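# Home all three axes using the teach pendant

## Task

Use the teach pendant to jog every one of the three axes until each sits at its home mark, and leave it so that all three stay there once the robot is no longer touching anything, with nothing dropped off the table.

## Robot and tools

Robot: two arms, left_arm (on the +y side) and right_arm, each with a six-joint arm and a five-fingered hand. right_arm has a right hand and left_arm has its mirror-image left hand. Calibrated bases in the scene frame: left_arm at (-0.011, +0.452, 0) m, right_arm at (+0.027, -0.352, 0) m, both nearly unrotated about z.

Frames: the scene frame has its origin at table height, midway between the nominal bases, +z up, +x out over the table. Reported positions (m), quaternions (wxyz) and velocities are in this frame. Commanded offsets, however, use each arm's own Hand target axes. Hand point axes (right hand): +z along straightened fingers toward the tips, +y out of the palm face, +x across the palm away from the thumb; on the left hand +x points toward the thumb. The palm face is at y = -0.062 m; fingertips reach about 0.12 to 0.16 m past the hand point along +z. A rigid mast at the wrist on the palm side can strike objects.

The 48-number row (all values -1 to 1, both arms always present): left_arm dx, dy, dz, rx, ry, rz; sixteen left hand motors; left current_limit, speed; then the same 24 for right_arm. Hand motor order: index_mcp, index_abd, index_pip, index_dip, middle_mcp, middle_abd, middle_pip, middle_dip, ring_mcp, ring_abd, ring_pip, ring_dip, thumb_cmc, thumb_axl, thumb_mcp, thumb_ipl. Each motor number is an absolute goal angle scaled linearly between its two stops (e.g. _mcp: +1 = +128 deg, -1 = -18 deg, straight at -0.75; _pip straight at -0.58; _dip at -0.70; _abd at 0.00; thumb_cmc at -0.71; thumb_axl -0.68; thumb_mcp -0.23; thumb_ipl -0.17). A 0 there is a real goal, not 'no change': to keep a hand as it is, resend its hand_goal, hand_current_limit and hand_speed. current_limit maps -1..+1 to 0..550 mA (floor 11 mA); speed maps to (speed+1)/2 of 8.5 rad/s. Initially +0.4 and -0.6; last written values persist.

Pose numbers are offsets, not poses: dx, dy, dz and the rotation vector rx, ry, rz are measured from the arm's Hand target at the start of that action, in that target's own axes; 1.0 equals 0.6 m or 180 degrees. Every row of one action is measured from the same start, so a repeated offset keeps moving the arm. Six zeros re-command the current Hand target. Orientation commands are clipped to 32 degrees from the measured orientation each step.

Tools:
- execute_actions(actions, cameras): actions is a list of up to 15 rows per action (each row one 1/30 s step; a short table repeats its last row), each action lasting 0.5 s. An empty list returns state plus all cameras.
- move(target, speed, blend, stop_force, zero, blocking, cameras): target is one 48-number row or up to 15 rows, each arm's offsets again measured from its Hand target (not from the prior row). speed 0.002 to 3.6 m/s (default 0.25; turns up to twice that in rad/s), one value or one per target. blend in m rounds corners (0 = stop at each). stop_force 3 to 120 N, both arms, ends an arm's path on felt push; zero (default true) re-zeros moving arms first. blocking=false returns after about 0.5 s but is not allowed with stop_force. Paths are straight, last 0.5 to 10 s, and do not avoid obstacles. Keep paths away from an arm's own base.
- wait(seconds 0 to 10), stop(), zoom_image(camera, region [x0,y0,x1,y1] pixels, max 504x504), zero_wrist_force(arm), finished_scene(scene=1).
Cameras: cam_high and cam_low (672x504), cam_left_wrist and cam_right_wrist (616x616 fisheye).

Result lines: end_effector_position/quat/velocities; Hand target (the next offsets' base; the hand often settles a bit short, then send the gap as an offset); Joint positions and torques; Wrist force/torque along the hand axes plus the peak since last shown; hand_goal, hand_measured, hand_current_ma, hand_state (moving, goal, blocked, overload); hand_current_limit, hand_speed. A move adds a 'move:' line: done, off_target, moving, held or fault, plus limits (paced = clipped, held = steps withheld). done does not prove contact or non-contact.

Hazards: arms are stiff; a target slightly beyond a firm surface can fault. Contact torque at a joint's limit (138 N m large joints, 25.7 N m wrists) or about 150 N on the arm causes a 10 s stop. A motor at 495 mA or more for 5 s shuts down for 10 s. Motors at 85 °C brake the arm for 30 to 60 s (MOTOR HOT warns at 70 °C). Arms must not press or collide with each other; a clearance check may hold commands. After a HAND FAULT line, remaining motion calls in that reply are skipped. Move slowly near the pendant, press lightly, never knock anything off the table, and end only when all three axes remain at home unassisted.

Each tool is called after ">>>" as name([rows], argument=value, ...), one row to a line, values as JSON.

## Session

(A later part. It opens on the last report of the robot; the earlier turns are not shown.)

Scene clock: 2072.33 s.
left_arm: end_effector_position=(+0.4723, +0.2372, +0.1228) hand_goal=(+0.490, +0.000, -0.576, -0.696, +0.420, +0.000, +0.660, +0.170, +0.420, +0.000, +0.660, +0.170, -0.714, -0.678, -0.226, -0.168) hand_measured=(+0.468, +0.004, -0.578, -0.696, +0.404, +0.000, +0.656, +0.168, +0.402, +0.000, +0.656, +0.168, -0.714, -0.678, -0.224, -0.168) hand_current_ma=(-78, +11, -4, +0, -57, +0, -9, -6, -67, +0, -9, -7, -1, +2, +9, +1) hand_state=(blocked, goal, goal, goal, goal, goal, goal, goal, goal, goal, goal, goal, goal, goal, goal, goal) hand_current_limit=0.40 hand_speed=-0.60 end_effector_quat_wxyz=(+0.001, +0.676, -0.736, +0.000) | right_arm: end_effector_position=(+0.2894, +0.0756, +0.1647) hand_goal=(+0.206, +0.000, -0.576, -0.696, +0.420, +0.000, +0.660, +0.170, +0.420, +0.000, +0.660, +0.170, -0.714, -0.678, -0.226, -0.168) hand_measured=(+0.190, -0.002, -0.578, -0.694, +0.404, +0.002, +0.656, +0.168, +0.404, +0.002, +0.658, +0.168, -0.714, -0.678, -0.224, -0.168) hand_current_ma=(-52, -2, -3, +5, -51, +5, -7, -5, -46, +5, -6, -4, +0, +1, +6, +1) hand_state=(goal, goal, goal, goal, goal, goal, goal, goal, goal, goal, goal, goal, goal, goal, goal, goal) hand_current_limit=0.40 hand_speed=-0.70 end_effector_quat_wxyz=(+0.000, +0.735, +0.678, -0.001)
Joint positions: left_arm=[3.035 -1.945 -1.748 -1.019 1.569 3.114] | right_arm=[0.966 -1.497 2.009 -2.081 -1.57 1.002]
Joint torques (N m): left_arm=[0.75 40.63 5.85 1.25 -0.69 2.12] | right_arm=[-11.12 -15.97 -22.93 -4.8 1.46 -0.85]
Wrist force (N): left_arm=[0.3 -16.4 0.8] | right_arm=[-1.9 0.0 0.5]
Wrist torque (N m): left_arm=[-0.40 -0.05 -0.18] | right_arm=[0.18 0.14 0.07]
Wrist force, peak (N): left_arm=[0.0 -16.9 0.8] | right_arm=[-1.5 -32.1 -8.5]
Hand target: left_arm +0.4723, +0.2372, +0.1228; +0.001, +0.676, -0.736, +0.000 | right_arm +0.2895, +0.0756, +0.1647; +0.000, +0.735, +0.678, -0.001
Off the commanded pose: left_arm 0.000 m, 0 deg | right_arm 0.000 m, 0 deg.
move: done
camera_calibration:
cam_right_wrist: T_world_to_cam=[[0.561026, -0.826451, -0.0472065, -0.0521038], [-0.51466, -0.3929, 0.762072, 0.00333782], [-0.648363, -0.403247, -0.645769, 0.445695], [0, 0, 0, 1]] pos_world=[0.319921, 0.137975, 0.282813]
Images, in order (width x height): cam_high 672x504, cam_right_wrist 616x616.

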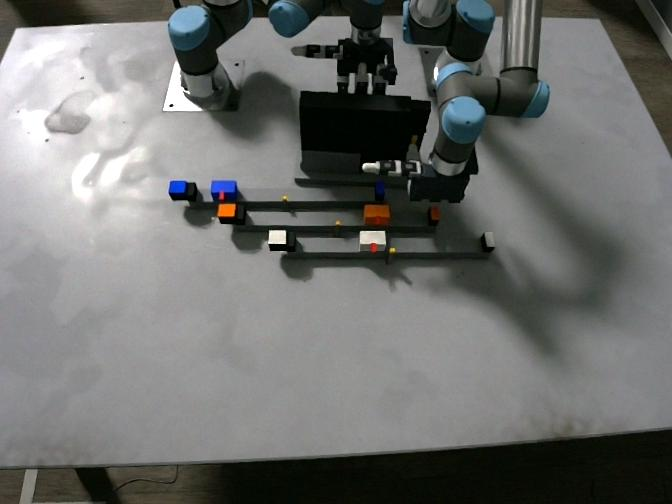

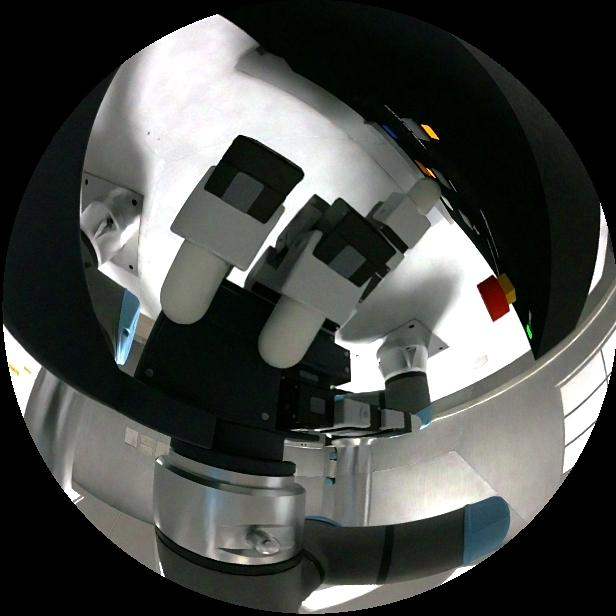

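>>> move([
  [0,0,0,0,0,0,0.49,0,-0.576,-0.696,0.42,0,0.66,0.17,0.42,0,0.66,0.17,-0.714,-0.678,-0.226,-0.168,0.4,-0.6,0,0.015,0,0,0,0,0.2055,0,-0.576,-0.696,0.42,0,0.66,0.17,0.42,0,0.66,0.17,-0.714,-0.678,-0.226,-0.168,0.4,-0.7],
], speed=0.008, stop_force=3)

>>> move([
  [0,0,0,0,0,0,0.49,0,-0.576,-0.696,0.42,0,0.66,0.17,0.42,0,0.66,0.17,-0.714,-0.678,-0.226,-0.168,0.4,-0.6,0,-0.008,0,0,0,0,0.2055,0,-0.576,-0.696,0.42,0,0.66,0.17,0.42,0,0.66,0.17,-0.714,-0.678,-0.226,-0.168,0.4,-0.7],
], speed=0.05, cameras=["cam_high", "cam_right_wrist"])

>>> zoom_image(camera="cam_high", region=[320, 190, 440, 260])

Scene clock: 2101.00 s.
left_arm: end_effector_position=(+0.4723, +0.2372, +0.1228) hand_goal=(+0.490, +0.000, -0.576, -0.696, +0.420, +0.000, +0.660, +0.170, +0.420, +0.000, +0.660, +0.170, -0.714, -0.678, -0.226, -0.168) hand_measured=(+0.468, +0.004, -0.578, -0.696, +0.404, +0.000, +0.656, +0.168, +0.402, +0.000, +0.656, +0.168, -0.714, -0.678, -0.224, -0.168) hand_current_ma=(-78, +11, -4, +0, -57, +0, -9, -6, -67, +0, -9, -7, -1, +2, +9, +1) hand_state=(blocked, goal, goal, goal, goal, goal, goal, goal, goal, goal, goal, goal, goal, goal, goal, goal) hand_current_limit=0.40 hand_speed=-0.60 end_effector_quat_wxyz=(+0.001, +0.676, -0.736, +0.000) | right_arm: end_effector_position=(+0.2943, +0.0752, +0.1646) hand_goal=(+0.206, +0.000, -0.576, -0.696, +0.420, +0.000, +0.660, +0.170, +0.420, +0.000, +0.660, +0.170, -0.714, -0.678, -0.226, -0.168) hand_measured=(+0.190, -0.002, -0.578, -0.694, +0.404, +0.002, +0.656, +0.168, +0.404, +0.002, +0.658, +0.168, -0.714, -0.678, -0.224, -0.168) hand_current_ma=(-52, -2, -3, +4, -51, +5, -7, -5, -46, +5, -6, -4, +0, +1, +6, +1) hand_state=(goal, goal, goal, goal, goal, goal, goal, goal, goal, goal, goal, goal, goal, goal, goal, goal) hand_current_limit=0.40 hand_speed=-0.70 end_effector_quat_wxyz=(+0.000, +0.735, +0.678, -0.001)
Joint positions: left_arm=[3.035 -1.945 -1.748 -1.019 1.569 3.114] | right_arm=[0.958 -1.494 2.005 -2.08 -1.57 0.994]
Joint torques (N m): left_arm=[0.76 41.46 3.38 1.32 -0.81 2.08] | right_arm=[12.5 -28.42 -9.9 -1.77 0.52 1.28]
Wrist force (N): left_arm=[0.1 -16.6 1.1] | right_arm=[-1.5 -2.8 -0.3]
Wrist torque (N m): left_arm=[-0.43 -0.03 -0.19] | right_arm=[0.13 0.09 0.18]
Wrist force, peak (N): left_arm=[-0.1 -16.8 1.0] | right_arm=[-1.6 -3.5 -0.4]
Hand target: left_arm +0.4723, +0.2372, +0.1228; +0.001, +0.676, -0.736, +0.000 | right_arm +0.2943, +0.0752, +0.1647; +0.000, +0.735, +0.678, -0.001 (not the last commanded pose)
Off the commanded pose: left_arm 0.000 m, 0 deg | right_arm 0.004 m, 0 deg.
move: contact (right_arm)

Scene clock: 2101.70 s.
left_arm: end_effector_position=(+0.4723, +0.2372, +0.1228) hand_goal=(+0.490, +0.000, -0.576, -0.696, +0.420, +0.000, +0.660, +0.170, +0.420, +0.000, +0.660, +0.170, -0.714, -0.678, -0.226, -0.168) hand_measured=(+0.468, +0.004, -0.578, -0.696, +0.404, +0.000, +0.656, +0.168, +0.402, +0.000, +0.656, +0.168, -0.714, -0.678, -0.224, -0.168) hand_current_ma=(-78, +11, -4, +0, -57, +0, -9, -6, -67, +0, -9, -7, -1, +2, +9, +1) hand_state=(blocked, goal, goal, goal, goal, goal, goal, goal, goal, goal, goal, goal, goal, goal, goal, goal) hand_current_limit=0.40 hand_speed=-0.60 end_effector_quat_wxyz=(+0.001, +0.676, -0.736, +0.000) | right_arm: end_effector_position=(+0.2894, +0.0756, +0.1647) hand_goal=(+0.206, +0.000, -0.576, -0.696, +0.420, +0.000, +0.660, +0.170, +0.420, +0.000, +0.660, +0.170, -0.714, -0.678, -0.226, -0.168) hand_measured=(+0.190, -0.002, -0.578, -0.694, +0.404, +0.002, +0.656, +0.168, +0.404, +0.002, +0.658, +0.168, -0.714, -0.678, -0.224, -0.168) hand_current_ma=(-52, -2, -3, +4, -51, +5, -7, -5, -46, +5, -6, -4, +0, +1, +6, +1) hand_state=(goal, goal, goal, goal, goal, goal, goal, goal, goal, goal, goal, goal, goal, goal, goal, goal) hand_current_limit=0.40 hand_speed=-0.70 end_effector_quat_wxyz=(+0.000, +0.735, +0.678, -0.001)
Joint positions: left_arm=[3.035 -1.945 -1.748 -1.019 1.569 3.114] | right_arm=[0.966 -1.497 2.009 -2.081 -1.57 1.002]
Joint torques (N m): left_arm=[0.76 40.47 2.59 1.16 -0.75 2.08] | right_arm=[-1.74 -22.43 -15.72 -5.01 0.67 -0.81]
Wrist force (N): left_arm=[0.3 -16.5 1.0] | right_arm=[-1.7 0.0 0.4]
Wrist torque (N m): left_arm=[-0.42 -0.05 -0.17] | right_arm=[0.19 0.12 0.08]
Wrist force, peak (N): left_arm=[0.2 -16.8 1.0] | right_arm=[-1.4 -3.0 -0.1]
Hand target: left_arm +0.4723, +0.2372, +0.1228; +0.001, +0.676, -0.736, +0.000 | right_arm +0.2895, +0.0756, +0.1647; +0.000, +0.735, +0.678, -0.001
Off the commanded pose: left_arm 0.000 m, 0 deg | right_arm 0.000 m, 0 deg.
move: done
camera_calibration:
cam_right_wrist: T_world_to_cam=[[0.560937, -0.826507, -0.0472964, -0.0520978], [-0.514652, -0.392896, 0.76208, 0.00338378], [-0.648447, -0.403137, -0.645753, 0.445767], [0, 0, 0, 1]] pos_world=[0.320021, 0.137976, 0.282813]
Images, in order (width x height): cam_high 672x504, cam_right_wrist 616x616.

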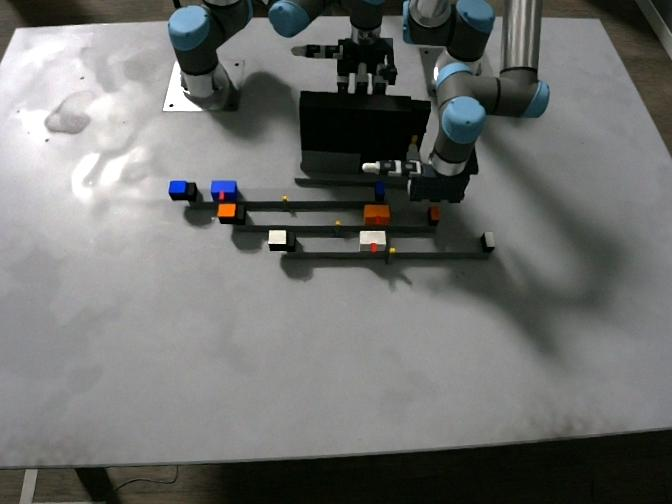

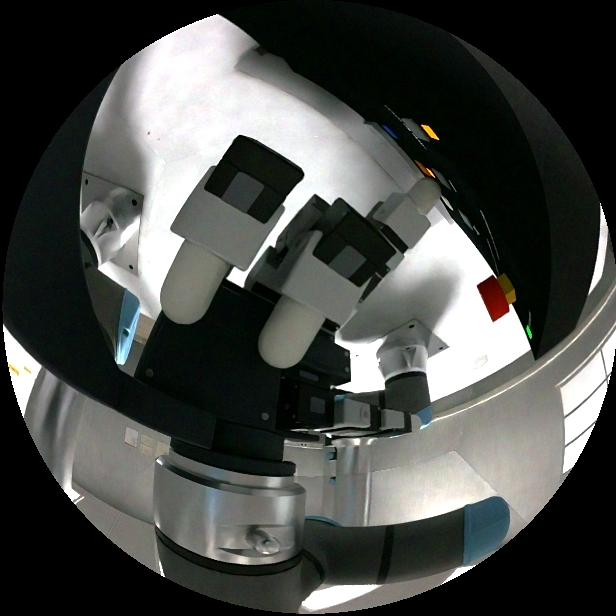

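Scaled by 4.200.

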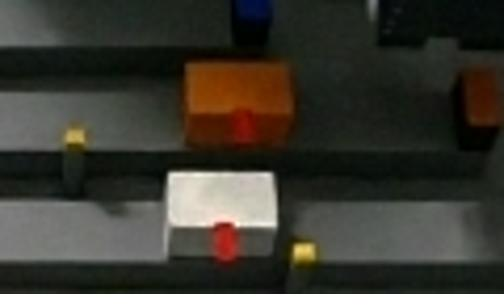

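>>> move([
  [0,0,0,0,0,0,0.49,0,-0.576,-0.696,0.42,0,0.66,0.17,0.42,0,0.66,0.17,-0.714,-0.678,-0.226,-0.168,0.4,-0.6,0,0.0128,0,0,0,0,0.2055,0,-0.576,-0.696,0.42,0,0.66,0.17,0.42,0,0.66,0.17,-0.714,-0.678,-0.226,-0.168,0.4,-0.7],
], speed=0.02)

>>> wait(seconds=1.0, cameras=["cam_high", "cam_right_wrist"])

>>> move([
  [0,0,0,0,0,0,0.49,0,-0.576,-0.696,0.42,0,0.66,0.17,0.42,0,0.66,0.17,-0.714,-0.678,-0.226,-0.168,0.4,-0.6,0,-0.0128,0,0,0,0,0.2055,0,-0.576,-0.696,0.42,0,0.66,0.17,0.42,0,0.66,0.17,-0.714,-0.678,-0.226,-0.168,0.4,-0.7],
], speed=0.05, cameras=["cam_high", "cam_right_wrist"])

>>> zoom_image(camera="cam_high", region=[320, 190, 440, 260])

Scene clock: 2131.77 s.
left_arm: end_effector_position=(+0.4723, +0.2372, +0.1228) hand_goal=(+0.490, +0.000, -0.576, -0.696, +0.420, +0.000, +0.660, +0.170, +0.420, +0.000, +0.660, +0.170, -0.714, -0.678, -0.226, -0.168) hand_measured=(+0.468, +0.004, -0.578, -0.696, +0.404, +0.000, +0.656, +0.168, +0.402, +0.000, +0.656, +0.168, -0.714, -0.678, -0.224, -0.168) hand_current_ma=(-78, +11, -4, +0, -57, +0, -9, -6, -67, +0, -9, -7, -1, +2, +9, +1) hand_state=(blocked, goal, goal, goal, goal, goal, goal, goal, goal, goal, goal, goal, goal, goal, goal, goal) hand_current_limit=0.40 hand_speed=-0.60 end_effector_quat_wxyz=(+0.001, +0.676, -0.736, +0.000) | right_arm: end_effector_position=(+0.2972, +0.0749, +0.1646) hand_goal=(+0.206, +0.000, -0.576, -0.696, +0.420, +0.000, +0.660, +0.170, +0.420, +0.000, +0.660, +0.170, -0.714, -0.678, -0.226, -0.168) hand_measured=(+0.184, -0.002, -0.578, -0.680, +0.404, +0.002, +0.656, +0.168, +0.404, +0.002, +0.658, +0.168, -0.714, -0.678, -0.224, -0.168) hand_current_ma=(-70, -4, -3, +50, -51, +5, -7, -5, -46, +5, -6, -4, +0, +1, +6, +1) hand_state=(blocked, goal, goal, goal, goal, goal, goal, goal, goal, goal, goal, goal, goal, goal, goal, goal) hand_current_limit=0.40 hand_speed=-0.70 end_effector_quat_wxyz=(+0.000, +0.735, +0.678, -0.001)
Joint positions: left_arm=[3.035 -1.945 -1.748 -1.019 1.569 3.114] | right_arm=[0.952 -1.492 2.003 -2.08 -1.57 0.988]
Joint torques (N m): left_arm=[0.91 40.86 3.26 1.11 -0.55 1.94] | right_arm=[-13.51 -17.72 -26.43 -8.95 -10.34 -0.59]
Wrist force (N): left_arm=[0.1 -16.9 1.0] | right_arm=[-1.6 -49.2 -14.4]
Wrist torque (N m): left_arm=[-0.41 -0.02 -0.20] | right_arm=[0.16 -0.23 1.11]
Wrist force, peak (N): left_arm=[0.3 -17.1 0.9] | right_arm=[-1.6 -49.2 -14.4]
Hand target: left_arm +0.4723, +0.2372, +0.1228; +0.001, +0.676, -0.736, +0.000 | right_arm +0.2972, +0.0749, +0.1646; +0.000, +0.735, +0.678, -0.001
Off the commanded pose: left_arm 0.000 m, 0 deg | right_arm 0.000 m, 0 deg.
move: done

Scene clock: 2132.77 s.
left_arm: end_effector_position=(+0.4723, +0.2372, +0.1228) hand_goal=(+0.490, +0.000, -0.576, -0.696, +0.420, +0.000, +0.660, +0.170, +0.420, +0.000, +0.660, +0.170, -0.714, -0.678, -0.226, -0.168) hand_measured=(+0.468, +0.004, -0.578, -0.696, +0.404, +0.000, +0.656, +0.168, +0.402, +0.000, +0.656, +0.168, -0.714, -0.678, -0.224, -0.168) hand_current_ma=(-78, +11, -4, +0, -57, +0, -9, -6, -67, +0, -9, -7, -1, +2, +9, +1) hand_state=(blocked, goal, goal, goal, goal, goal, goal, goal, goal, goal, goal, goal, goal, goal, goal, goal) hand_current_limit=0.40 hand_speed=-0.60 end_effector_quat_wxyz=(+0.001, +0.676, -0.736, +0.000) | right_arm: end_effector_position=(+0.2972, +0.0749, +0.1646) hand_goal=(+0.206, +0.000, -0.576, -0.696, +0.420, +0.000, +0.660, +0.170, +0.420, +0.000, +0.660, +0.170, -0.714, -0.678, -0.226, -0.168) hand_measured=(+0.184, -0.002, -0.578, -0.678, +0.404, +0.002, +0.656, +0.168, +0.404, +0.002, +0.658, +0.168, -0.714, -0.678, -0.224, -0.168) hand_current_ma=(-72, -4, -3, +52, -51, +5, -7, -5, -46, +5, -6, -4, +0, +1, +6, +1) hand_state=(blocked, goal, goal, goal, goal, goal, goal, goal, goal, goal, goal, goal, goal, goal, goal, goal) hand_current_limit=0.40 hand_speed=-0.70 end_effector_quat_wxyz=(+0.000, +0.735, +0.678, -0.001)
Joint positions: left_arm=[3.035 -1.945 -1.748 -1.019 1.569 3.114] | right_arm=[0.952 -1.492 2.003 -2.08 -1.57 0.989]
Joint torques (N m): left_arm=[0.73 39.84 2.11 1.11 -0.73 2.07] | right_arm=[-5.39 -22.68 -14.14 -9.36 -10.13 -0.88]
Wrist force (N): left_arm=[-0.1 -17.0 1.1] | right_arm=[-1.5 -49.6 -14.4]
Wrist torque (N m): left_arm=[-0.45 0.00 -0.22] | right_arm=[0.15 -0.23 1.10]
Wrist force, peak (N): left_arm=[0.3 -17.3 1.3] | right_arm=[-1.7 -50.0 -14.4]
Hand target: left_arm +0.4723, +0.2372, +0.1228; +0.001, +0.676, -0.736, +0.000 | right_arm +0.2972, +0.0749, +0.1646; +0.000, +0.735, +0.678, -0.001
Off the commanded pose: left_arm 0.000 m, 0 deg | right_arm 0.000 m, 0 deg.
wait: 1.00 s; at rest by 0.17 s
camera_calibration:
cam_right_wrist: T_world_to_cam=[[0.560937, -0.826507, -0.0472964, -0.0569691], [-0.514652, -0.392896, 0.76208, 0.00716233], [-0.648447, -0.403137, -0.645753, 0.450583], [0, 0, 0, 1]] pos_world=[0.327821, 0.137376, 0.282813]
Images, in order (width x height): cam_high 672x504, cam_right_wrist 616x616.

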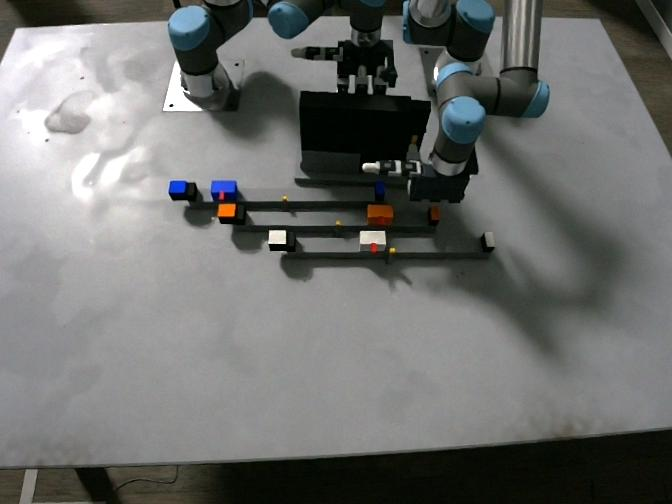

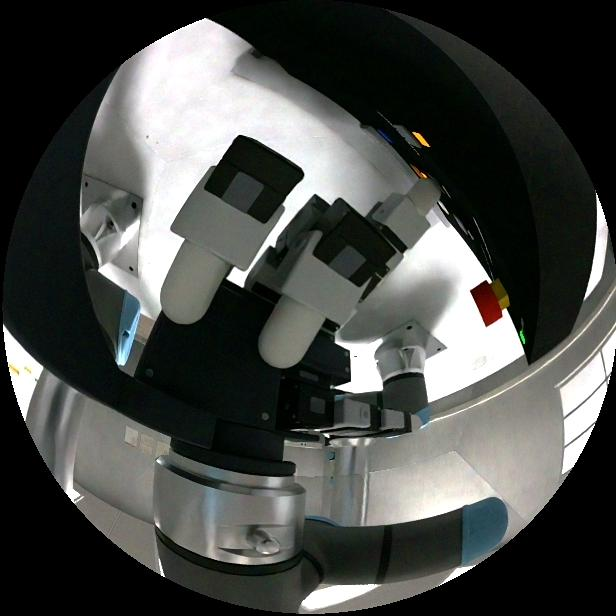

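Scene clock: 2133.47 s.
left_arm: end_effector_position=(+0.4723, +0.2372, +0.1228) hand_goal=(+0.490, +0.000, -0.576, -0.696, +0.420, +0.000, +0.660, +0.170, +0.420, +0.000, +0.660, +0.170, -0.714, -0.678, -0.226, -0.168) hand_measured=(+0.468, +0.004, -0.578, -0.696, +0.404, +0.000, +0.656, +0.168, +0.402, +0.000, +0.656, +0.168, -0.714, -0.678, -0.224, -0.168) hand_current_ma=(-78, +11, -4, +0, -57, +0, -9, -6, -67, +0, -9, -7, -1, +2, +9, +1) hand_state=(blocked, goal, goal, goal, goal, goal, goal, goal, goal, goal, goal, goal, goal, goal, goal, goal) hand_current_limit=0.40 hand_speed=-0.60 end_effector_quat_wxyz=(+0.001, +0.676, -0.736, +0.000) | right_arm: end_effector_position=(+0.2894, +0.0756, +0.1646) hand_goal=(+0.206, +0.000, -0.576, -0.696, +0.420, +0.000, +0.660, +0.170, +0.420, +0.000, +0.660, +0.170, -0.714, -0.678, -0.226, -0.168) hand_measured=(+0.188, +0.000, -0.578, -0.694, +0.404, +0.002, +0.656, +0.168, +0.404, +0.002, +0.658, +0.168, -0.714, -0.678, -0.224, -0.168) hand_current_ma=(-55, -1, -3, +5, -51, +5, -7, -5, -46, +5, -6, -4, +0, +1, +6, +1) hand_state=(goal, goal, goal, goal, goal, goal, goal, goal, goal, goal, goal, goal, goal, goal, goal, goal) hand_current_limit=0.40 hand_speed=-0.70 end_effector_quat_wxyz=(+0.000, +0.735, +0.678, -0.001)
Joint positions: left_arm=[3.035 -1.945 -1.748 -1.019 1.569 3.114] | right_arm=[0.966 -1.497 2.009 -2.081 -1.57 1.002]
Joint torques (N m): left_arm=[1.31 41.13 3.31 1.21 -0.7 1.97] | right_arm=[-9.11 -19.53 -18.49 -5.09 1.55 -1]
Wrist force (N): left_arm=[0.4 -16.3 1.0] | right_arm=[-1.7 0.2 0.5]
Wrist torque (N m): left_arm=[-0.41 -0.07 -0.17] | right_arm=[0.21 0.12 0.07]
Wrist force, peak (N): left_arm=[0.4 -17.2 1.4] | right_arm=[-1.5 -49.4 -14.4]
Hand target: left_arm +0.4723, +0.2372, +0.1228; +0.001, +0.676, -0.736, +0.000 | right_arm +0.2895, +0.0756, +0.1647; +0.000, +0.735, +0.678, -0.001
Off the commanded pose: left_arm 0.000 m, 0 deg | right_arm 0.000 m, 0 deg.
move: done
camera_calibration:
cam_right_wrist: T_world_to_cam=[[0.561019, -0.826451, -0.0472856, -0.0520788], [-0.514595, -0.392926, 0.762103, 0.00331173], [-0.648421, -0.403221, -0.645727, 0.445698], [0, 0, 0, 1]] pos_world=[0.319921, 0.137976, 0.282813]
Images, in order (width x height): cam_high 672x504, cam_right_wrist 616x616.

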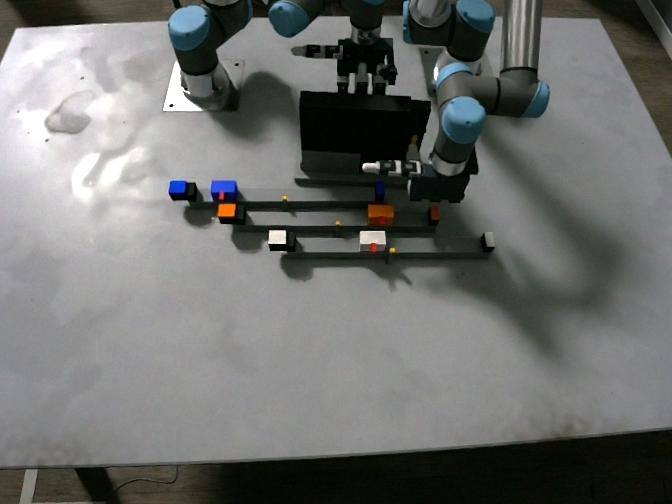

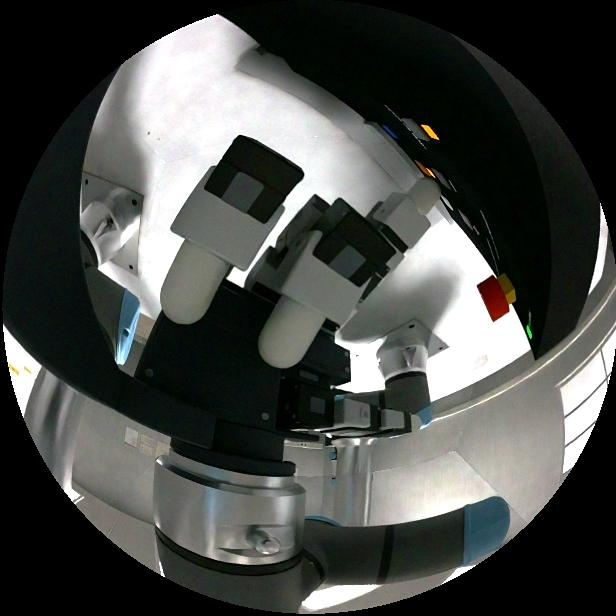

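Scaled by 4.200.

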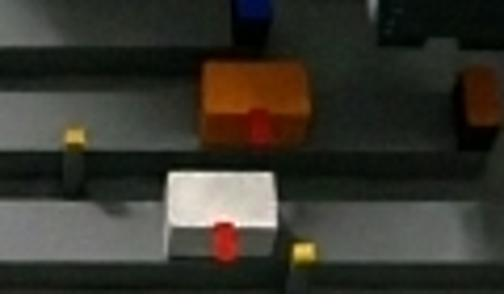

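>>> move([
  [0,0,0,0,0,0,0.49,0,-0.576,-0.696,0.42,0,0.66,0.17,0.42,0,0.66,0.17,-0.714,-0.678,-0.226,-0.168,0.4,-0.6,-0.0775,-0.004,-0.0008,0,0,0,0.2055,0,-0.576,-0.696,0.42,0,0.66,0.17,0.42,0,0.66,0.17,-0.714,-0.678,-0.226,-0.168,0.4,-0.7],
], speed=0.08, cameras=["cam_right_wrist"])

>>> zoom_image(camera="cam_right_wrist", region=[380, 120, 500, 240])

Scene clock: 2151.83 s.
left_arm: end_effector_position=(+0.4723, +0.2372, +0.1228) hand_goal=(+0.490, +0.000, -0.576, -0.696, +0.420, +0.000, +0.660, +0.170, +0.420, +0.000, +0.660, +0.170, -0.714, -0.678, -0.226, -0.168) hand_measured=(+0.468, +0.004, -0.578, -0.696, +0.404, +0.000, +0.656, +0.168, +0.402, +0.000, +0.656, +0.168, -0.714, -0.678, -0.224, -0.168) hand_current_ma=(-78, +11, -4, +0, -57, +0, -9, -6, -67, +0, -9, -7, -1, +2, +9, +1) hand_state=(blocked, goal, goal, goal, goal, goal, goal, goal, goal, goal, goal, goal, goal, goal, goal, goal) hand_current_limit=0.40 hand_speed=-0.60 end_effector_quat_wxyz=(+0.001, +0.676, -0.736, +0.000) | right_arm: end_effector_position=(+0.2834, +0.0294, +0.1651) hand_goal=(+0.206, +0.000, -0.576, -0.696, +0.420, +0.000, +0.660, +0.170, +0.420, +0.000, +0.660, +0.170, -0.714, -0.678, -0.226, -0.168) hand_measured=(+0.188, +0.000, -0.578, -0.694, +0.404, +0.002, +0.656, +0.168, +0.404, +0.002, +0.658, +0.168, -0.714, -0.678, -0.224, -0.168) hand_current_ma=(-54, -1, -3, +5, -51, +5, -7, -5, -46, +5, -6, -4, +0, +1, +6, +1) hand_state=(goal, goal, goal, goal, goal, goal, goal, goal, goal, goal, goal, goal, goal, goal, goal, goal) hand_current_limit=0.40 hand_speed=-0.70 end_effector_quat_wxyz=(+0.000, +0.735, +0.678, -0.001)
Joint positions: left_arm=[3.035 -1.945 -1.748 -1.019 1.569 3.114] | right_arm=[0.912 -1.607 2.12 -2.082 -1.57 0.949]
Joint torques (N m): left_arm=[0.8 40.21 3.15 0.86 -0.73 2.05] | right_arm=[13.79 -23.28 -25.69 -1.38 0.42 0.77]
Wrist force (N): left_arm=[0.2 -16.6 0.8] | right_arm=[-1.4 0.4 1.1]
Wrist torque (N m): left_arm=[-0.43 -0.04 -0.18] | right_arm=[0.16 0.01 0.13]
Wrist force, peak (N): left_arm=[0.2 -16.8 1.2] | right_arm=[-2.5 0.2 0.8]
Hand target: left_arm +0.4723, +0.2372, +0.1228; +0.001, +0.676, -0.736, +0.000 | right_arm +0.2834, +0.0294, +0.1652; +0.000, +0.735, +0.678, -0.001
Off the commanded pose: left_arm 0.000 m, 0 deg | right_arm 0.000 m, 0 deg.
move: done
camera_calibration:
cam_right_wrist: T_world_to_cam=[[0.560809, -0.826598, -0.0472066, -0.0868708], [-0.514664, -0.392704, 0.762171, -0.0182764], [-0.648547, -0.403137, -0.645653, 0.423577], [0, 0, 0, 1]] pos_world=[0.314021, 0.0917751, 0.283312]
Images, in order (width x height): cam_right_wrist 616x616.

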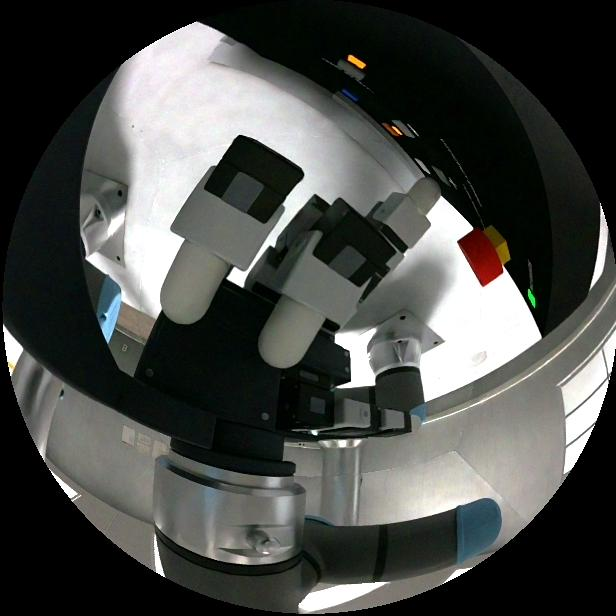

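Scaled by 4.200 from the camera's 616x616 image, which has a finer 880x880 frame.

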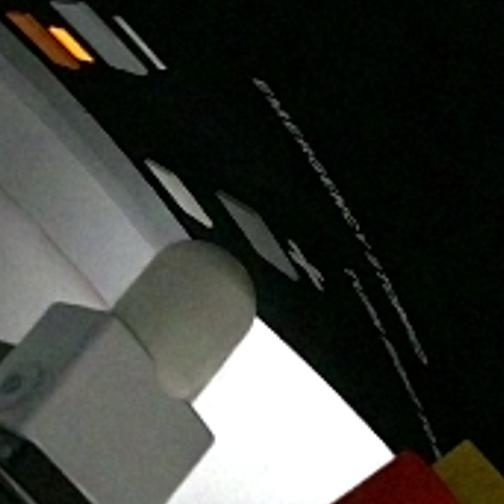

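>>> move([
  [0,0,0,0,0,0,0.49,0,-0.576,-0.696,0.42,0,0.66,0.17,0.42,0,0.66,0.17,-0.714,-0.678,-0.226,-0.168,0.4,-0.6,0.0033,0.004,0,0,0,0,0.2055,0,-0.576,-0.696,0.42,0,0.66,0.17,0.42,0,0.66,0.17,-0.714,-0.678,-0.226,-0.168,0.4,-0.7],
], speed=0.05)

>>> move([
  [0,0,0,0,0,0,0.49,0,-0.576,-0.696,0.42,0,0.66,0.17,0.42,0,0.66,0.17,-0.714,-0.678,-0.226,-0.168,0.4,-0.6,0,0.015,0,0,0,0,0.2055,0,-0.576,-0.696,0.42,0,0.66,0.17,0.42,0,0.66,0.17,-0.714,-0.678,-0.226,-0.168,0.4,-0.7],
], speed=0.008, stop_force=7)

>>> wait(seconds=2.0, cameras=["cam_high"])

>>> move([
  [0,0,0,0,0,0,0.49,0,-0.576,-0.696,0.42,0,0.66,0.17,0.42,0,0.66,0.17,-0.714,-0.678,-0.226,-0.168,0.4,-0.6,0,-0.0083,0,0,0,0,0.2055,0,-0.576,-0.696,0.42,0,0.66,0.17,0.42,0,0.66,0.17,-0.714,-0.678,-0.226,-0.168,0.4,-0.7],
], speed=0.05, cameras=["cam_high"])

>>> zoom_image(camera="cam_high", region=[320, 190, 440, 260])

Scene clock: 2170.40 s.
left_arm: end_effector_position=(+0.4723, +0.2372, +0.1228) hand_goal=(+0.490, +0.000, -0.576, -0.696, +0.420, +0.000, +0.660, +0.170, +0.420, +0.000, +0.660, +0.170, -0.714, -0.678, -0.226, -0.168) hand_measured=(+0.468, +0.004, -0.578, -0.696, +0.404, +0.000, +0.656, +0.168, +0.402, +0.000, +0.656, +0.168, -0.714, -0.678, -0.224, -0.168) hand_current_ma=(-78, +11, -4, +0, -57, +0, -9, -6, -67, +0, -9, -7, -1, +2, +9, +1) hand_state=(blocked, goal, goal, goal, goal, goal, goal, goal, goal, goal, goal, goal, goal, goal, goal, goal) hand_current_limit=0.40 hand_speed=-0.60 end_effector_quat_wxyz=(+0.001, +0.676, -0.736, +0.000) | right_arm: end_effector_position=(+0.2860, +0.0312, +0.1652) hand_goal=(+0.206, +0.000, -0.576, -0.696, +0.420, +0.000, +0.660, +0.170, +0.420, +0.000, +0.660, +0.170, -0.714, -0.678, -0.226, -0.168) hand_measured=(+0.188, +0.000, -0.578, -0.694, +0.404, +0.002, +0.656, +0.168, +0.404, +0.002, +0.658, +0.168, -0.714, -0.678, -0.224, -0.168) hand_current_ma=(-54, -1, -3, +5, -51, +5, -7, -5, -46, +5, -6, -4, +0, +1, +6, +1) hand_state=(goal, goal, goal, goal, goal, goal, goal, goal, goal, goal, goal, goal, goal, goal, goal, goal) hand_current_limit=0.40 hand_speed=-0.70 end_effector_quat_wxyz=(+0.000, +0.735, +0.678, -0.001)
Joint positions: left_arm=[3.035 -1.945 -1.748 -1.019 1.569 3.114] | right_arm=[0.911 -1.601 2.113 -2.082 -1.57 0.947]
Joint torques (N m): left_arm=[0.89 40.21 3.68 0.97 -0.75 1.95] | right_arm=[-11.79 -22.66 -22.47 -5.07 1.3 -0.65]
Wrist force (N): left_arm=[0.4 -16.3 1.2] | right_arm=[-1.5 0.5 1.1]
Wrist torque (N m): left_arm=[-0.41 -0.06 -0.17] | right_arm=[0.16 0.01 0.19]
Wrist force, peak (N): left_arm=[0.1 -16.9 0.8] | right_arm=[-2.0 0.0 1.1]
Hand target: left_arm +0.4723, +0.2372, +0.1228; +0.001, +0.676, -0.736, +0.000 | right_arm +0.2859, +0.0312, +0.1652; +0.000, +0.735, +0.678, -0.001
Off the commanded pose: left_arm 0.000 m, 0 deg | right_arm 0.000 m, 0 deg.
move: done

Scene clock: 2172.10 s.
left_arm: end_effector_position=(+0.4723, +0.2372, +0.1228) hand_goal=(+0.490, +0.000, -0.576, -0.696, +0.420, +0.000, +0.660, +0.170, +0.420, +0.000, +0.660, +0.170, -0.714, -0.678, -0.226, -0.168) hand_measured=(+0.468, +0.004, -0.578, -0.696, +0.404, +0.000, +0.656, +0.168, +0.402, +0.000, +0.656, +0.168, -0.714, -0.678, -0.224, -0.168) hand_current_ma=(-78, +11, -4, +0, -57, +0, -9, -6, -67, +0, -9, -7, -1, +2, +9, +1) hand_state=(blocked, goal, goal, goal, goal, goal, goal, goal, goal, goal, goal, goal, goal, goal, goal, goal) hand_current_limit=0.40 hand_speed=-0.60 end_effector_quat_wxyz=(+0.001, +0.676, -0.736, +0.000) | right_arm: end_effector_position=(+0.2912, +0.0308, +0.1652) hand_goal=(+0.206, +0.000, -0.576, -0.696, +0.420, +0.000, +0.660, +0.170, +0.420, +0.000, +0.660, +0.170, -0.714, -0.678, -0.226, -0.168) hand_measured=(+0.188, +0.000, -0.578, -0.694, +0.404, +0.002, +0.656, +0.168, +0.404, +0.002, +0.658, +0.168, -0.714, -0.678, -0.224, -0.168) hand_current_ma=(-54, -1, -4, +5, -51, +5, -7, -5, -46, +5, -6, -4, +0, +1, +6, +1) hand_state=(goal, goal, goal, goal, goal, goal, goal, goal, goal, goal, goal, goal, goal, goal, goal, goal) hand_current_limit=0.40 hand_speed=-0.70 end_effector_quat_wxyz=(+0.000, +0.735, +0.678, -0.001)
Joint positions: left_arm=[3.035 -1.945 -1.748 -1.019 1.569 3.114] | right_arm=[0.901 -1.597 2.109 -2.082 -1.57 0.937]
Joint torques (N m): left_arm=[0.89 40.28 3.18 0.87 -0.88 1.91] | right_arm=[11.59 -23.69 -11.2 -4.79 -2.89 1.01]
Wrist force (N): left_arm=[0.4 -16.5 1.1] | right_arm=[-1.6 -7.3 -1.0]
Wrist torque (N m): left_arm=[-0.42 -0.06 -0.17] | right_arm=[0.00 -0.04 0.24]
Wrist force, peak (N): left_arm=[0.2 -16.8 1.1] | right_arm=[-2.0 -13.9 -2.3]
Hand target: left_arm +0.4723, +0.2372, +0.1228; +0.001, +0.676, -0.736, +0.000 | right_arm +0.2912, +0.0308, +0.1652; +0.000, +0.735, +0.678, -0.001 (not the last commanded pose)
Off the commanded pose: left_arm 0.000 m, 0 deg | right_arm 0.004 m, 0 deg.
move: contact (right_arm)

Scene clock: 2174.10 s.
left_arm: end_effector_position=(+0.4723, +0.2372, +0.1228) hand_goal=(+0.490, +0.000, -0.576, -0.696, +0.420, +0.000, +0.660, +0.170, +0.420, +0.000, +0.660, +0.170, -0.714, -0.678, -0.226, -0.168) hand_measured=(+0.468, +0.004, -0.578, -0.696, +0.404, +0.000, +0.656, +0.168, +0.402, +0.000, +0.656, +0.168, -0.714, -0.678, -0.224, -0.168) hand_current_ma=(-78, +11, -4, +0, -57, +0, -9, -6, -67, +0, -9, -7, -1, +2, +9, +1) hand_state=(blocked, goal, goal, goal, goal, goal, goal, goal, goal, goal, goal, goal, goal, goal, goal, goal) hand_current_limit=0.40 hand_speed=-0.60 end_effector_quat_wxyz=(+0.001, +0.676, -0.736, +0.000) | right_arm: end_effector_position=(+0.2912, +0.0308, +0.1652) hand_goal=(+0.206, +0.000, -0.576, -0.696, +0.420, +0.000, +0.660, +0.170, +0.420, +0.000, +0.660, +0.170, -0.714, -0.678, -0.226, -0.168) hand_measured=(+0.188, +0.000, -0.578, -0.694, +0.404, +0.002, +0.656, +0.168, +0.404, +0.002, +0.658, +0.168, -0.714, -0.678, -0.224, -0.168) hand_current_ma=(-54, -1, -4, +5, -51, +5, -7, -5, -46, +5, -6, -4, +0, +1, +6, +1) hand_state=(goal, goal, goal, goal, goal, goal, goal, goal, goal, goal, goal, goal, goal, goal, goal, goal) hand_current_limit=0.40 hand_speed=-0.70 end_effector_quat_wxyz=(+0.000, +0.735, +0.678, -0.001)
Joint positions: left_arm=[3.035 -1.945 -1.748 -1.019 1.569 3.114] | right_arm=[0.901 -1.597 2.109 -2.082 -1.57 0.937]
Joint torques (N m): left_arm=[1.22 40.81 2.65 0.95 -0.83 1.89] | right_arm=[11.67 -23.88 -10.6 -3.57 -3.11 0.94]
Wrist force (N): left_arm=[0.1 -16.6 1.0] | right_arm=[-1.7 -7.5 -0.9]
Wrist torque (N m): left_arm=[-0.43 -0.02 -0.19] | right_arm=[-0.02 -0.02 0.23]
Wrist force, peak (N): left_arm=[0.1 -17.0 0.9] | right_arm=[-1.7 -7.7 -0.8]
Hand target: left_arm +0.4723, +0.2372, +0.1228; +0.001, +0.676, -0.736, +0.000 | right_arm +0.2912, +0.0308, +0.1652; +0.000, +0.735, +0.678, -0.001 (not the last commanded pose)
Off the commanded pose: left_arm 0.000 m, 0 deg | right_arm 0.004 m, 0 deg.
wait: 2.00 s; at rest by 0.17 s
Images, in order (width x height): cam_high 672x504.

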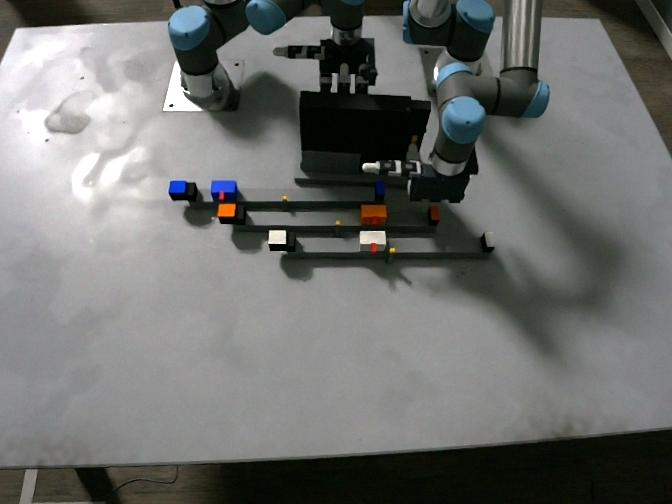

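Scene clock: 2174.80 s.
left_arm: end_effector_position=(+0.4723, +0.2372, +0.1228) hand_goal=(+0.490, +0.000, -0.576, -0.696, +0.420, +0.000, +0.660, +0.170, +0.420, +0.000, +0.660, +0.170, -0.714, -0.678, -0.226, -0.168) hand_measured=(+0.468, +0.004, -0.578, -0.696, +0.404, +0.000, +0.656, +0.168, +0.402, +0.000, +0.656, +0.168, -0.714, -0.678, -0.224, -0.168) hand_current_ma=(-78, +11, -4, +0, -57, +0, -9, -6, -67, +0, -9, -7, -1, +2, +9, +1) hand_state=(blocked, goal, goal, goal, goal, goal, goal, goal, goal, goal, goal, goal, goal, goal, goal, goal) hand_current_limit=0.40 hand_speed=-0.60 end_effector_quat_wxyz=(+0.001, +0.676, -0.736, +0.000) | right_arm: end_effector_position=(+0.2861, +0.0312, +0.1652) hand_goal=(+0.206, +0.000, -0.576, -0.696, +0.420, +0.000, +0.660, +0.170, +0.420, +0.000, +0.660, +0.170, -0.714, -0.678, -0.226, -0.168) hand_measured=(+0.188, +0.000, -0.578, -0.694, +0.404, +0.002, +0.656, +0.168, +0.404, +0.002, +0.658, +0.168, -0.714, -0.678, -0.224, -0.168) hand_current_ma=(-54, -1, -4, +5, -51, +5, -7, -5, -46, +5, -6, -4, +0, +1, +6, +1) hand_state=(goal, goal, goal, goal, goal, goal, goal, goal, goal, goal, goal, goal, goal, goal, goal, goal) hand_current_limit=0.40 hand_speed=-0.70 end_effector_quat_wxyz=(+0.000, +0.735, +0.678, -0.001)
Joint positions: left_arm=[3.035 -1.945 -1.748 -1.019 1.569 3.114] | right_arm=[0.91 -1.601 2.113 -2.082 -1.57 0.946]
Joint torques (N m): left_arm=[1.16 40.23 3.25 0.77 -0.72 1.98] | right_arm=[-3.9 -16.71 -16.01 -0.21 0.21 -0.76]
Wrist force (N): left_arm=[0.2 -16.5 1.2] | right_arm=[-1.7 0.1 1.0]
Wrist torque (N m): left_arm=[-0.46 -0.03 -0.17] | right_arm=[0.13 0.04 0.08]
Wrist force, peak (N): left_arm=[0.2 -16.8 1.3] | right_arm=[-1.7 -7.3 -1.0]
Hand target: left_arm +0.4723, +0.2372, +0.1228; +0.001, +0.676, -0.736, +0.000 | right_arm +0.2862, +0.0312, +0.1652; +0.000, +0.735, +0.678, -0.001
Off the commanded pose: left_arm 0.000 m, 0 deg | right_arm 0.000 m, 0 deg.
move: done
Images, in order (width x height): cam_high 672x504.

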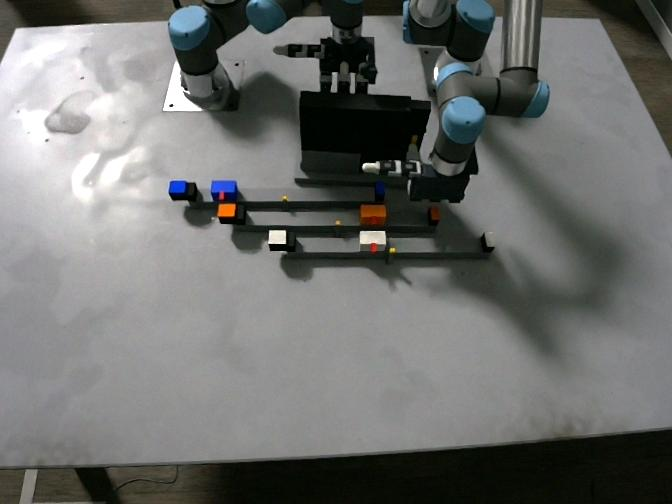

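Scaled by 4.200.

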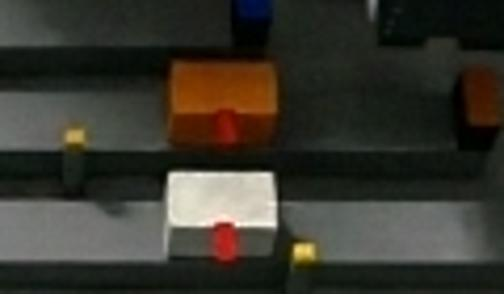

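>>> move([
  [0,0,0,0,0,0,0.49,0,-0.576,-0.696,0.42,0,0.66,0.17,0.42,0,0.66,0.17,-0.714,-0.678,-0.226,-0.168,0.4,-0.6,0,0.015,0,0,0,0,0.2055,0,-0.576,-0.696,0.42,0,0.66,0.17,0.42,0,0.66,0.17,-0.714,-0.678,-0.226,-0.168,0.4,-0.7],
], speed=0.008, stop_force=7)

>>> wait(seconds=10)

>>> move([
  [0,0,0,0,0,0,0.49,0,-0.576,-0.696,0.42,0,0.66,0.17,0.42,0,0.66,0.17,-0.714,-0.678,-0.226,-0.168,0.4,-0.6,0,-0.0083,0,0,0,0,0.2055,0,-0.576,-0.696,0.42,0,0.66,0.17,0.42,0,0.66,0.17,-0.714,-0.678,-0.226,-0.168,0.4,-0.7],
], speed=0.05, cameras=["cam_high", "cam_right_wrist"])

>>> zoom_image(camera="cam_high", region=[320, 190, 440, 260])

Scene clock: 2193.13 s.
left_arm: end_effector_position=(+0.4723, +0.2372, +0.1228) hand_goal=(+0.490, +0.000, -0.576, -0.696, +0.420, +0.000, +0.660, +0.170, +0.420, +0.000, +0.660, +0.170, -0.714, -0.678, -0.226, -0.168) hand_measured=(+0.468, +0.004, -0.578, -0.696, +0.404, +0.000, +0.656, +0.168, +0.402, +0.000, +0.656, +0.168, -0.714, -0.678, -0.224, -0.168) hand_current_ma=(-78, +11, -4, +0, -57, +0, -9, -6, -67, +0, -9, -7, -1, +2, +9, +1) hand_state=(blocked, goal, goal, goal, goal, goal, goal, goal, goal, goal, goal, goal, goal, goal, goal, goal) hand_current_limit=0.40 hand_speed=-0.60 end_effector_quat_wxyz=(+0.001, +0.676, -0.736, +0.000) | right_arm: end_effector_position=(+0.2911, +0.0308, +0.1651) hand_goal=(+0.206, +0.000, -0.576, -0.696, +0.420, +0.000, +0.660, +0.170, +0.420, +0.000, +0.660, +0.170, -0.714, -0.678, -0.226, -0.168) hand_measured=(+0.188, +0.000, -0.578, -0.694, +0.404, +0.002, +0.656, +0.168, +0.404, +0.002, +0.658, +0.168, -0.714, -0.678, -0.224, -0.168) hand_current_ma=(-54, -1, -4, +5, -51, +5, -7, -5, -46, +5, -6, -4, +0, +1, +6, +1) hand_state=(goal, goal, goal, goal, goal, goal, goal, goal, goal, goal, goal, goal, goal, goal, goal, goal) hand_current_limit=0.40 hand_speed=-0.70 end_effector_quat_wxyz=(+0.000, +0.735, +0.678, -0.001)
Joint positions: left_arm=[3.035 -1.945 -1.748 -1.019 1.569 3.114] | right_arm=[0.901 -1.597 2.109 -2.082 -1.57 0.937]
Joint torques (N m): left_arm=[1.53 39.85 3.15 0.98 -0.84 1.88] | right_arm=[11.81 -25.09 -10.88 -3.64 -2.73 0.96]
Wrist force (N): left_arm=[0.1 -16.5 0.9] | right_arm=[-1.7 -6.6 -0.8]
Wrist torque (N m): left_arm=[-0.40 -0.02 -0.19] | right_arm=[0.02 0.00 0.21]
Wrist force, peak (N): left_arm=[0.0 -16.9 0.9] | right_arm=[-1.8 -12.5 -2.3]
Hand target: left_arm +0.4723, +0.2372, +0.1228; +0.001, +0.676, -0.736, +0.000 | right_arm +0.2911, +0.0308, +0.1651; +0.000, +0.735, +0.678, -0.001 (not the last commanded pose)
Off the commanded pose: left_arm 0.000 m, 0 deg | right_arm 0.004 m, 0 deg.
move: contact (right_arm)

Scene clock: 2203.13 s.
left_arm: end_effector_position=(+0.4723, +0.2372, +0.1228) hand_goal=(+0.490, +0.000, -0.576, -0.696, +0.420, +0.000, +0.660, +0.170, +0.420, +0.000, +0.660, +0.170, -0.714, -0.678, -0.226, -0.168) hand_measured=(+0.468, +0.004, -0.578, -0.696, +0.404, +0.000, +0.656, +0.168, +0.402, +0.000, +0.656, +0.168, -0.714, -0.678, -0.224, -0.168) hand_current_ma=(-78, +11, -4, +0, -57, +0, -9, -6, -67, +0, -9, -7, -1, +2, +9, +1) hand_state=(blocked, goal, goal, goal, goal, goal, goal, goal, goal, goal, goal, goal, goal, goal, goal, goal) hand_current_limit=0.40 hand_speed=-0.60 end_effector_quat_wxyz=(+0.001, +0.676, -0.736, +0.000) | right_arm: end_effector_position=(+0.2911, +0.0308, +0.1651) hand_goal=(+0.206, +0.000, -0.576, -0.696, +0.420, +0.000, +0.660, +0.170, +0.420, +0.000, +0.660, +0.170, -0.714, -0.678, -0.226, -0.168) hand_measured=(+0.188, +0.000, -0.578, -0.694, +0.404, +0.002, +0.656, +0.168, +0.404, +0.002, +0.658, +0.168, -0.714, -0.678, -0.224, -0.168) hand_current_ma=(-54, -1, -4, +5, -51, +5, -7, -5, -46, +5, -6, -4, +0, +1, +6, +1) hand_state=(goal, goal, goal, goal, goal, goal, goal, goal, goal, goal, goal, goal, goal, goal, goal, goal) hand_current_limit=0.40 hand_speed=-0.70 end_effector_quat_wxyz=(+0.000, +0.735, +0.678, -0.001)
Joint positions: left_arm=[3.035 -1.945 -1.748 -1.019 1.569 3.114] | right_arm=[0.901 -1.597 2.109 -2.082 -1.57 0.937]
Joint torques (N m): left_arm=[0.79 40.17 3.29 0.71 -1 1.63] | right_arm=[12.54 -23.75 -10.87 -1.4 -1.97 1.06]
Wrist force (N): left_arm=[0.4 -16.2 1.0] | right_arm=[-1.7 -6.5 -0.7]
Wrist torque (N m): left_arm=[-0.39 -0.06 -0.17] | right_arm=[0.01 -0.01 0.22]
Wrist force, peak (N): left_arm=[0.3 -16.9 1.0] | right_arm=[-1.7 -6.8 -0.5]
Hand target: left_arm +0.4723, +0.2372, +0.1228; +0.001, +0.676, -0.736, +0.000 | right_arm +0.2911, +0.0308, +0.1651; +0.000, +0.735, +0.678, -0.001 (not the last commanded pose)
Off the commanded pose: left_arm 0.000 m, 0 deg | right_arm 0.004 m, 0 deg.
wait: 10.00 s; at rest by 0.17 s

Scene clock: 2203.83 s.
left_arm: end_effector_position=(+0.4723, +0.2372, +0.1228) hand_goal=(+0.490, +0.000, -0.576, -0.696, +0.420, +0.000, +0.660, +0.170, +0.420, +0.000, +0.660, +0.170, -0.714, -0.678, -0.226, -0.168) hand_measured=(+0.468, +0.004, -0.578, -0.696, +0.404, +0.000, +0.656, +0.168, +0.402, +0.000, +0.656, +0.168, -0.714, -0.678, -0.224, -0.168) hand_current_ma=(-78, +11, -4, +0, -57, +0, -9, -6, -67, +0, -9, -7, -1, +2, +9, +1) hand_state=(blocked, goal, goal, goal, goal, goal, goal, goal, goal, goal, goal, goal, goal, goal, goal, goal) hand_current_limit=0.40 hand_speed=-0.60 end_effector_quat_wxyz=(+0.001, +0.676, -0.736, +0.000) | right_arm: end_effector_position=(+0.2860, +0.0312, +0.1652) hand_goal=(+0.206, +0.000, -0.576, -0.696, +0.420, +0.000, +0.660, +0.170, +0.420, +0.000, +0.660, +0.170, -0.714, -0.678, -0.226, -0.168) hand_measured=(+0.188, +0.000, -0.578, -0.694, +0.404, +0.002, +0.656, +0.168, +0.404, +0.002, +0.658, +0.168, -0.714, -0.678, -0.224, -0.168) hand_current_ma=(-54, -1, -4, +5, -51, +5, -7, -5, -46, +5, -6, -4, +0, +1, +6, +1) hand_state=(goal, goal, goal, goal, goal, goal, goal, goal, goal, goal, goal, goal, goal, goal, goal, goal) hand_current_limit=0.40 hand_speed=-0.70 end_effector_quat_wxyz=(+0.000, +0.735, +0.678, -0.001)
Joint positions: left_arm=[3.035 -1.945 -1.748 -1.019 1.569 3.114] | right_arm=[0.91 -1.601 2.113 -2.082 -1.57 0.946]
Joint torques (N m): left_arm=[0.75 40.26 3.28 0.74 -0.74 1.7] | right_arm=[-4.02 -16.46 -15.5 -0.3 -1.21 -0.78]
Wrist force (N): left_arm=[0.7 -16.4 1.0] | right_arm=[-1.7 0.1 0.8]
Wrist torque (N m): left_arm=[-0.42 -0.10 -0.15] | right_arm=[0.15 0.05 0.08]
Wrist force, peak (N): left_arm=[0.3 -16.7 1.2] | right_arm=[-1.6 -6.7 -0.7]
Hand target: left_arm +0.4723, +0.2372, +0.1228; +0.001, +0.676, -0.736, +0.000 | right_arm +0.2861, +0.0312, +0.1651; +0.000, +0.735, +0.678, -0.001
Off the commanded pose: left_arm 0.000 m, 0 deg | right_arm 0.000 m, 0 deg.
move: done
camera_calibration:
cam_right_wrist: T_world_to_cam=[[0.561013, -0.826455, -0.0472849, -0.0868963], [-0.514549, -0.392891, 0.762152, -0.0162455], [-0.648462, -0.403247, -0.645669, 0.425977], [0, 0, 0, 1]] pos_world=[0.316621, 0.0935754, 0.283313]
Images, in order (width x height): cam_high 672x504, cam_right_wrist 616x616.

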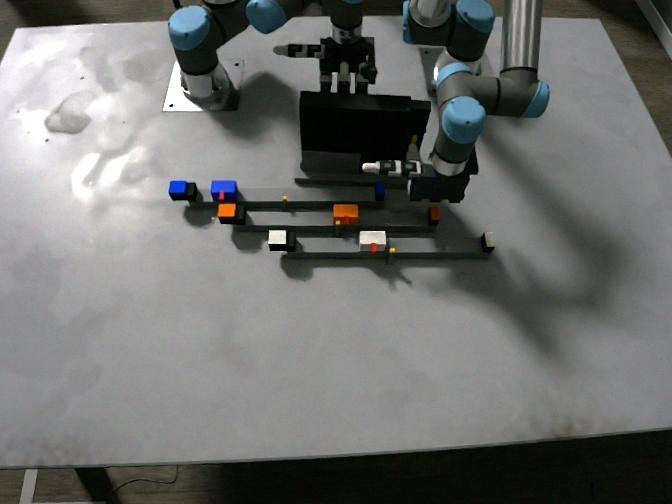

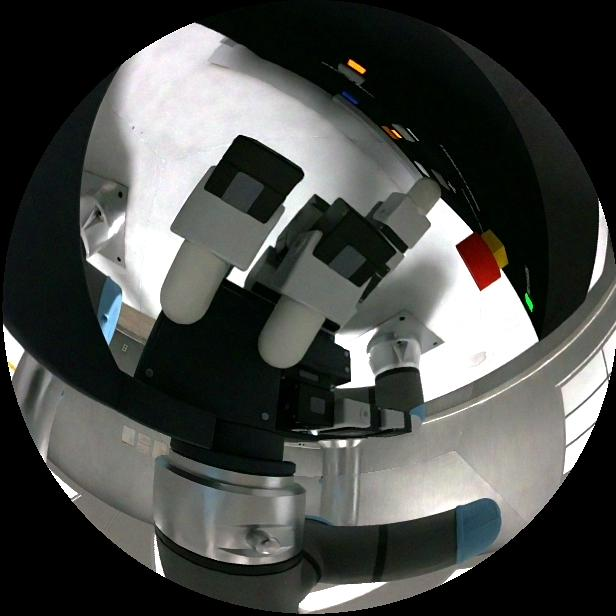

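Scaled by 4.200.

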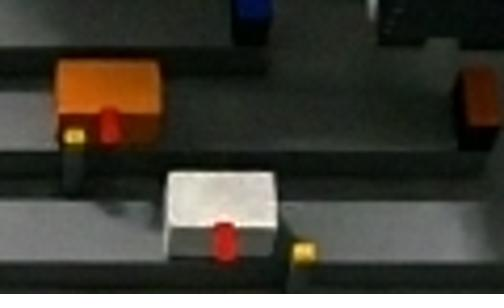

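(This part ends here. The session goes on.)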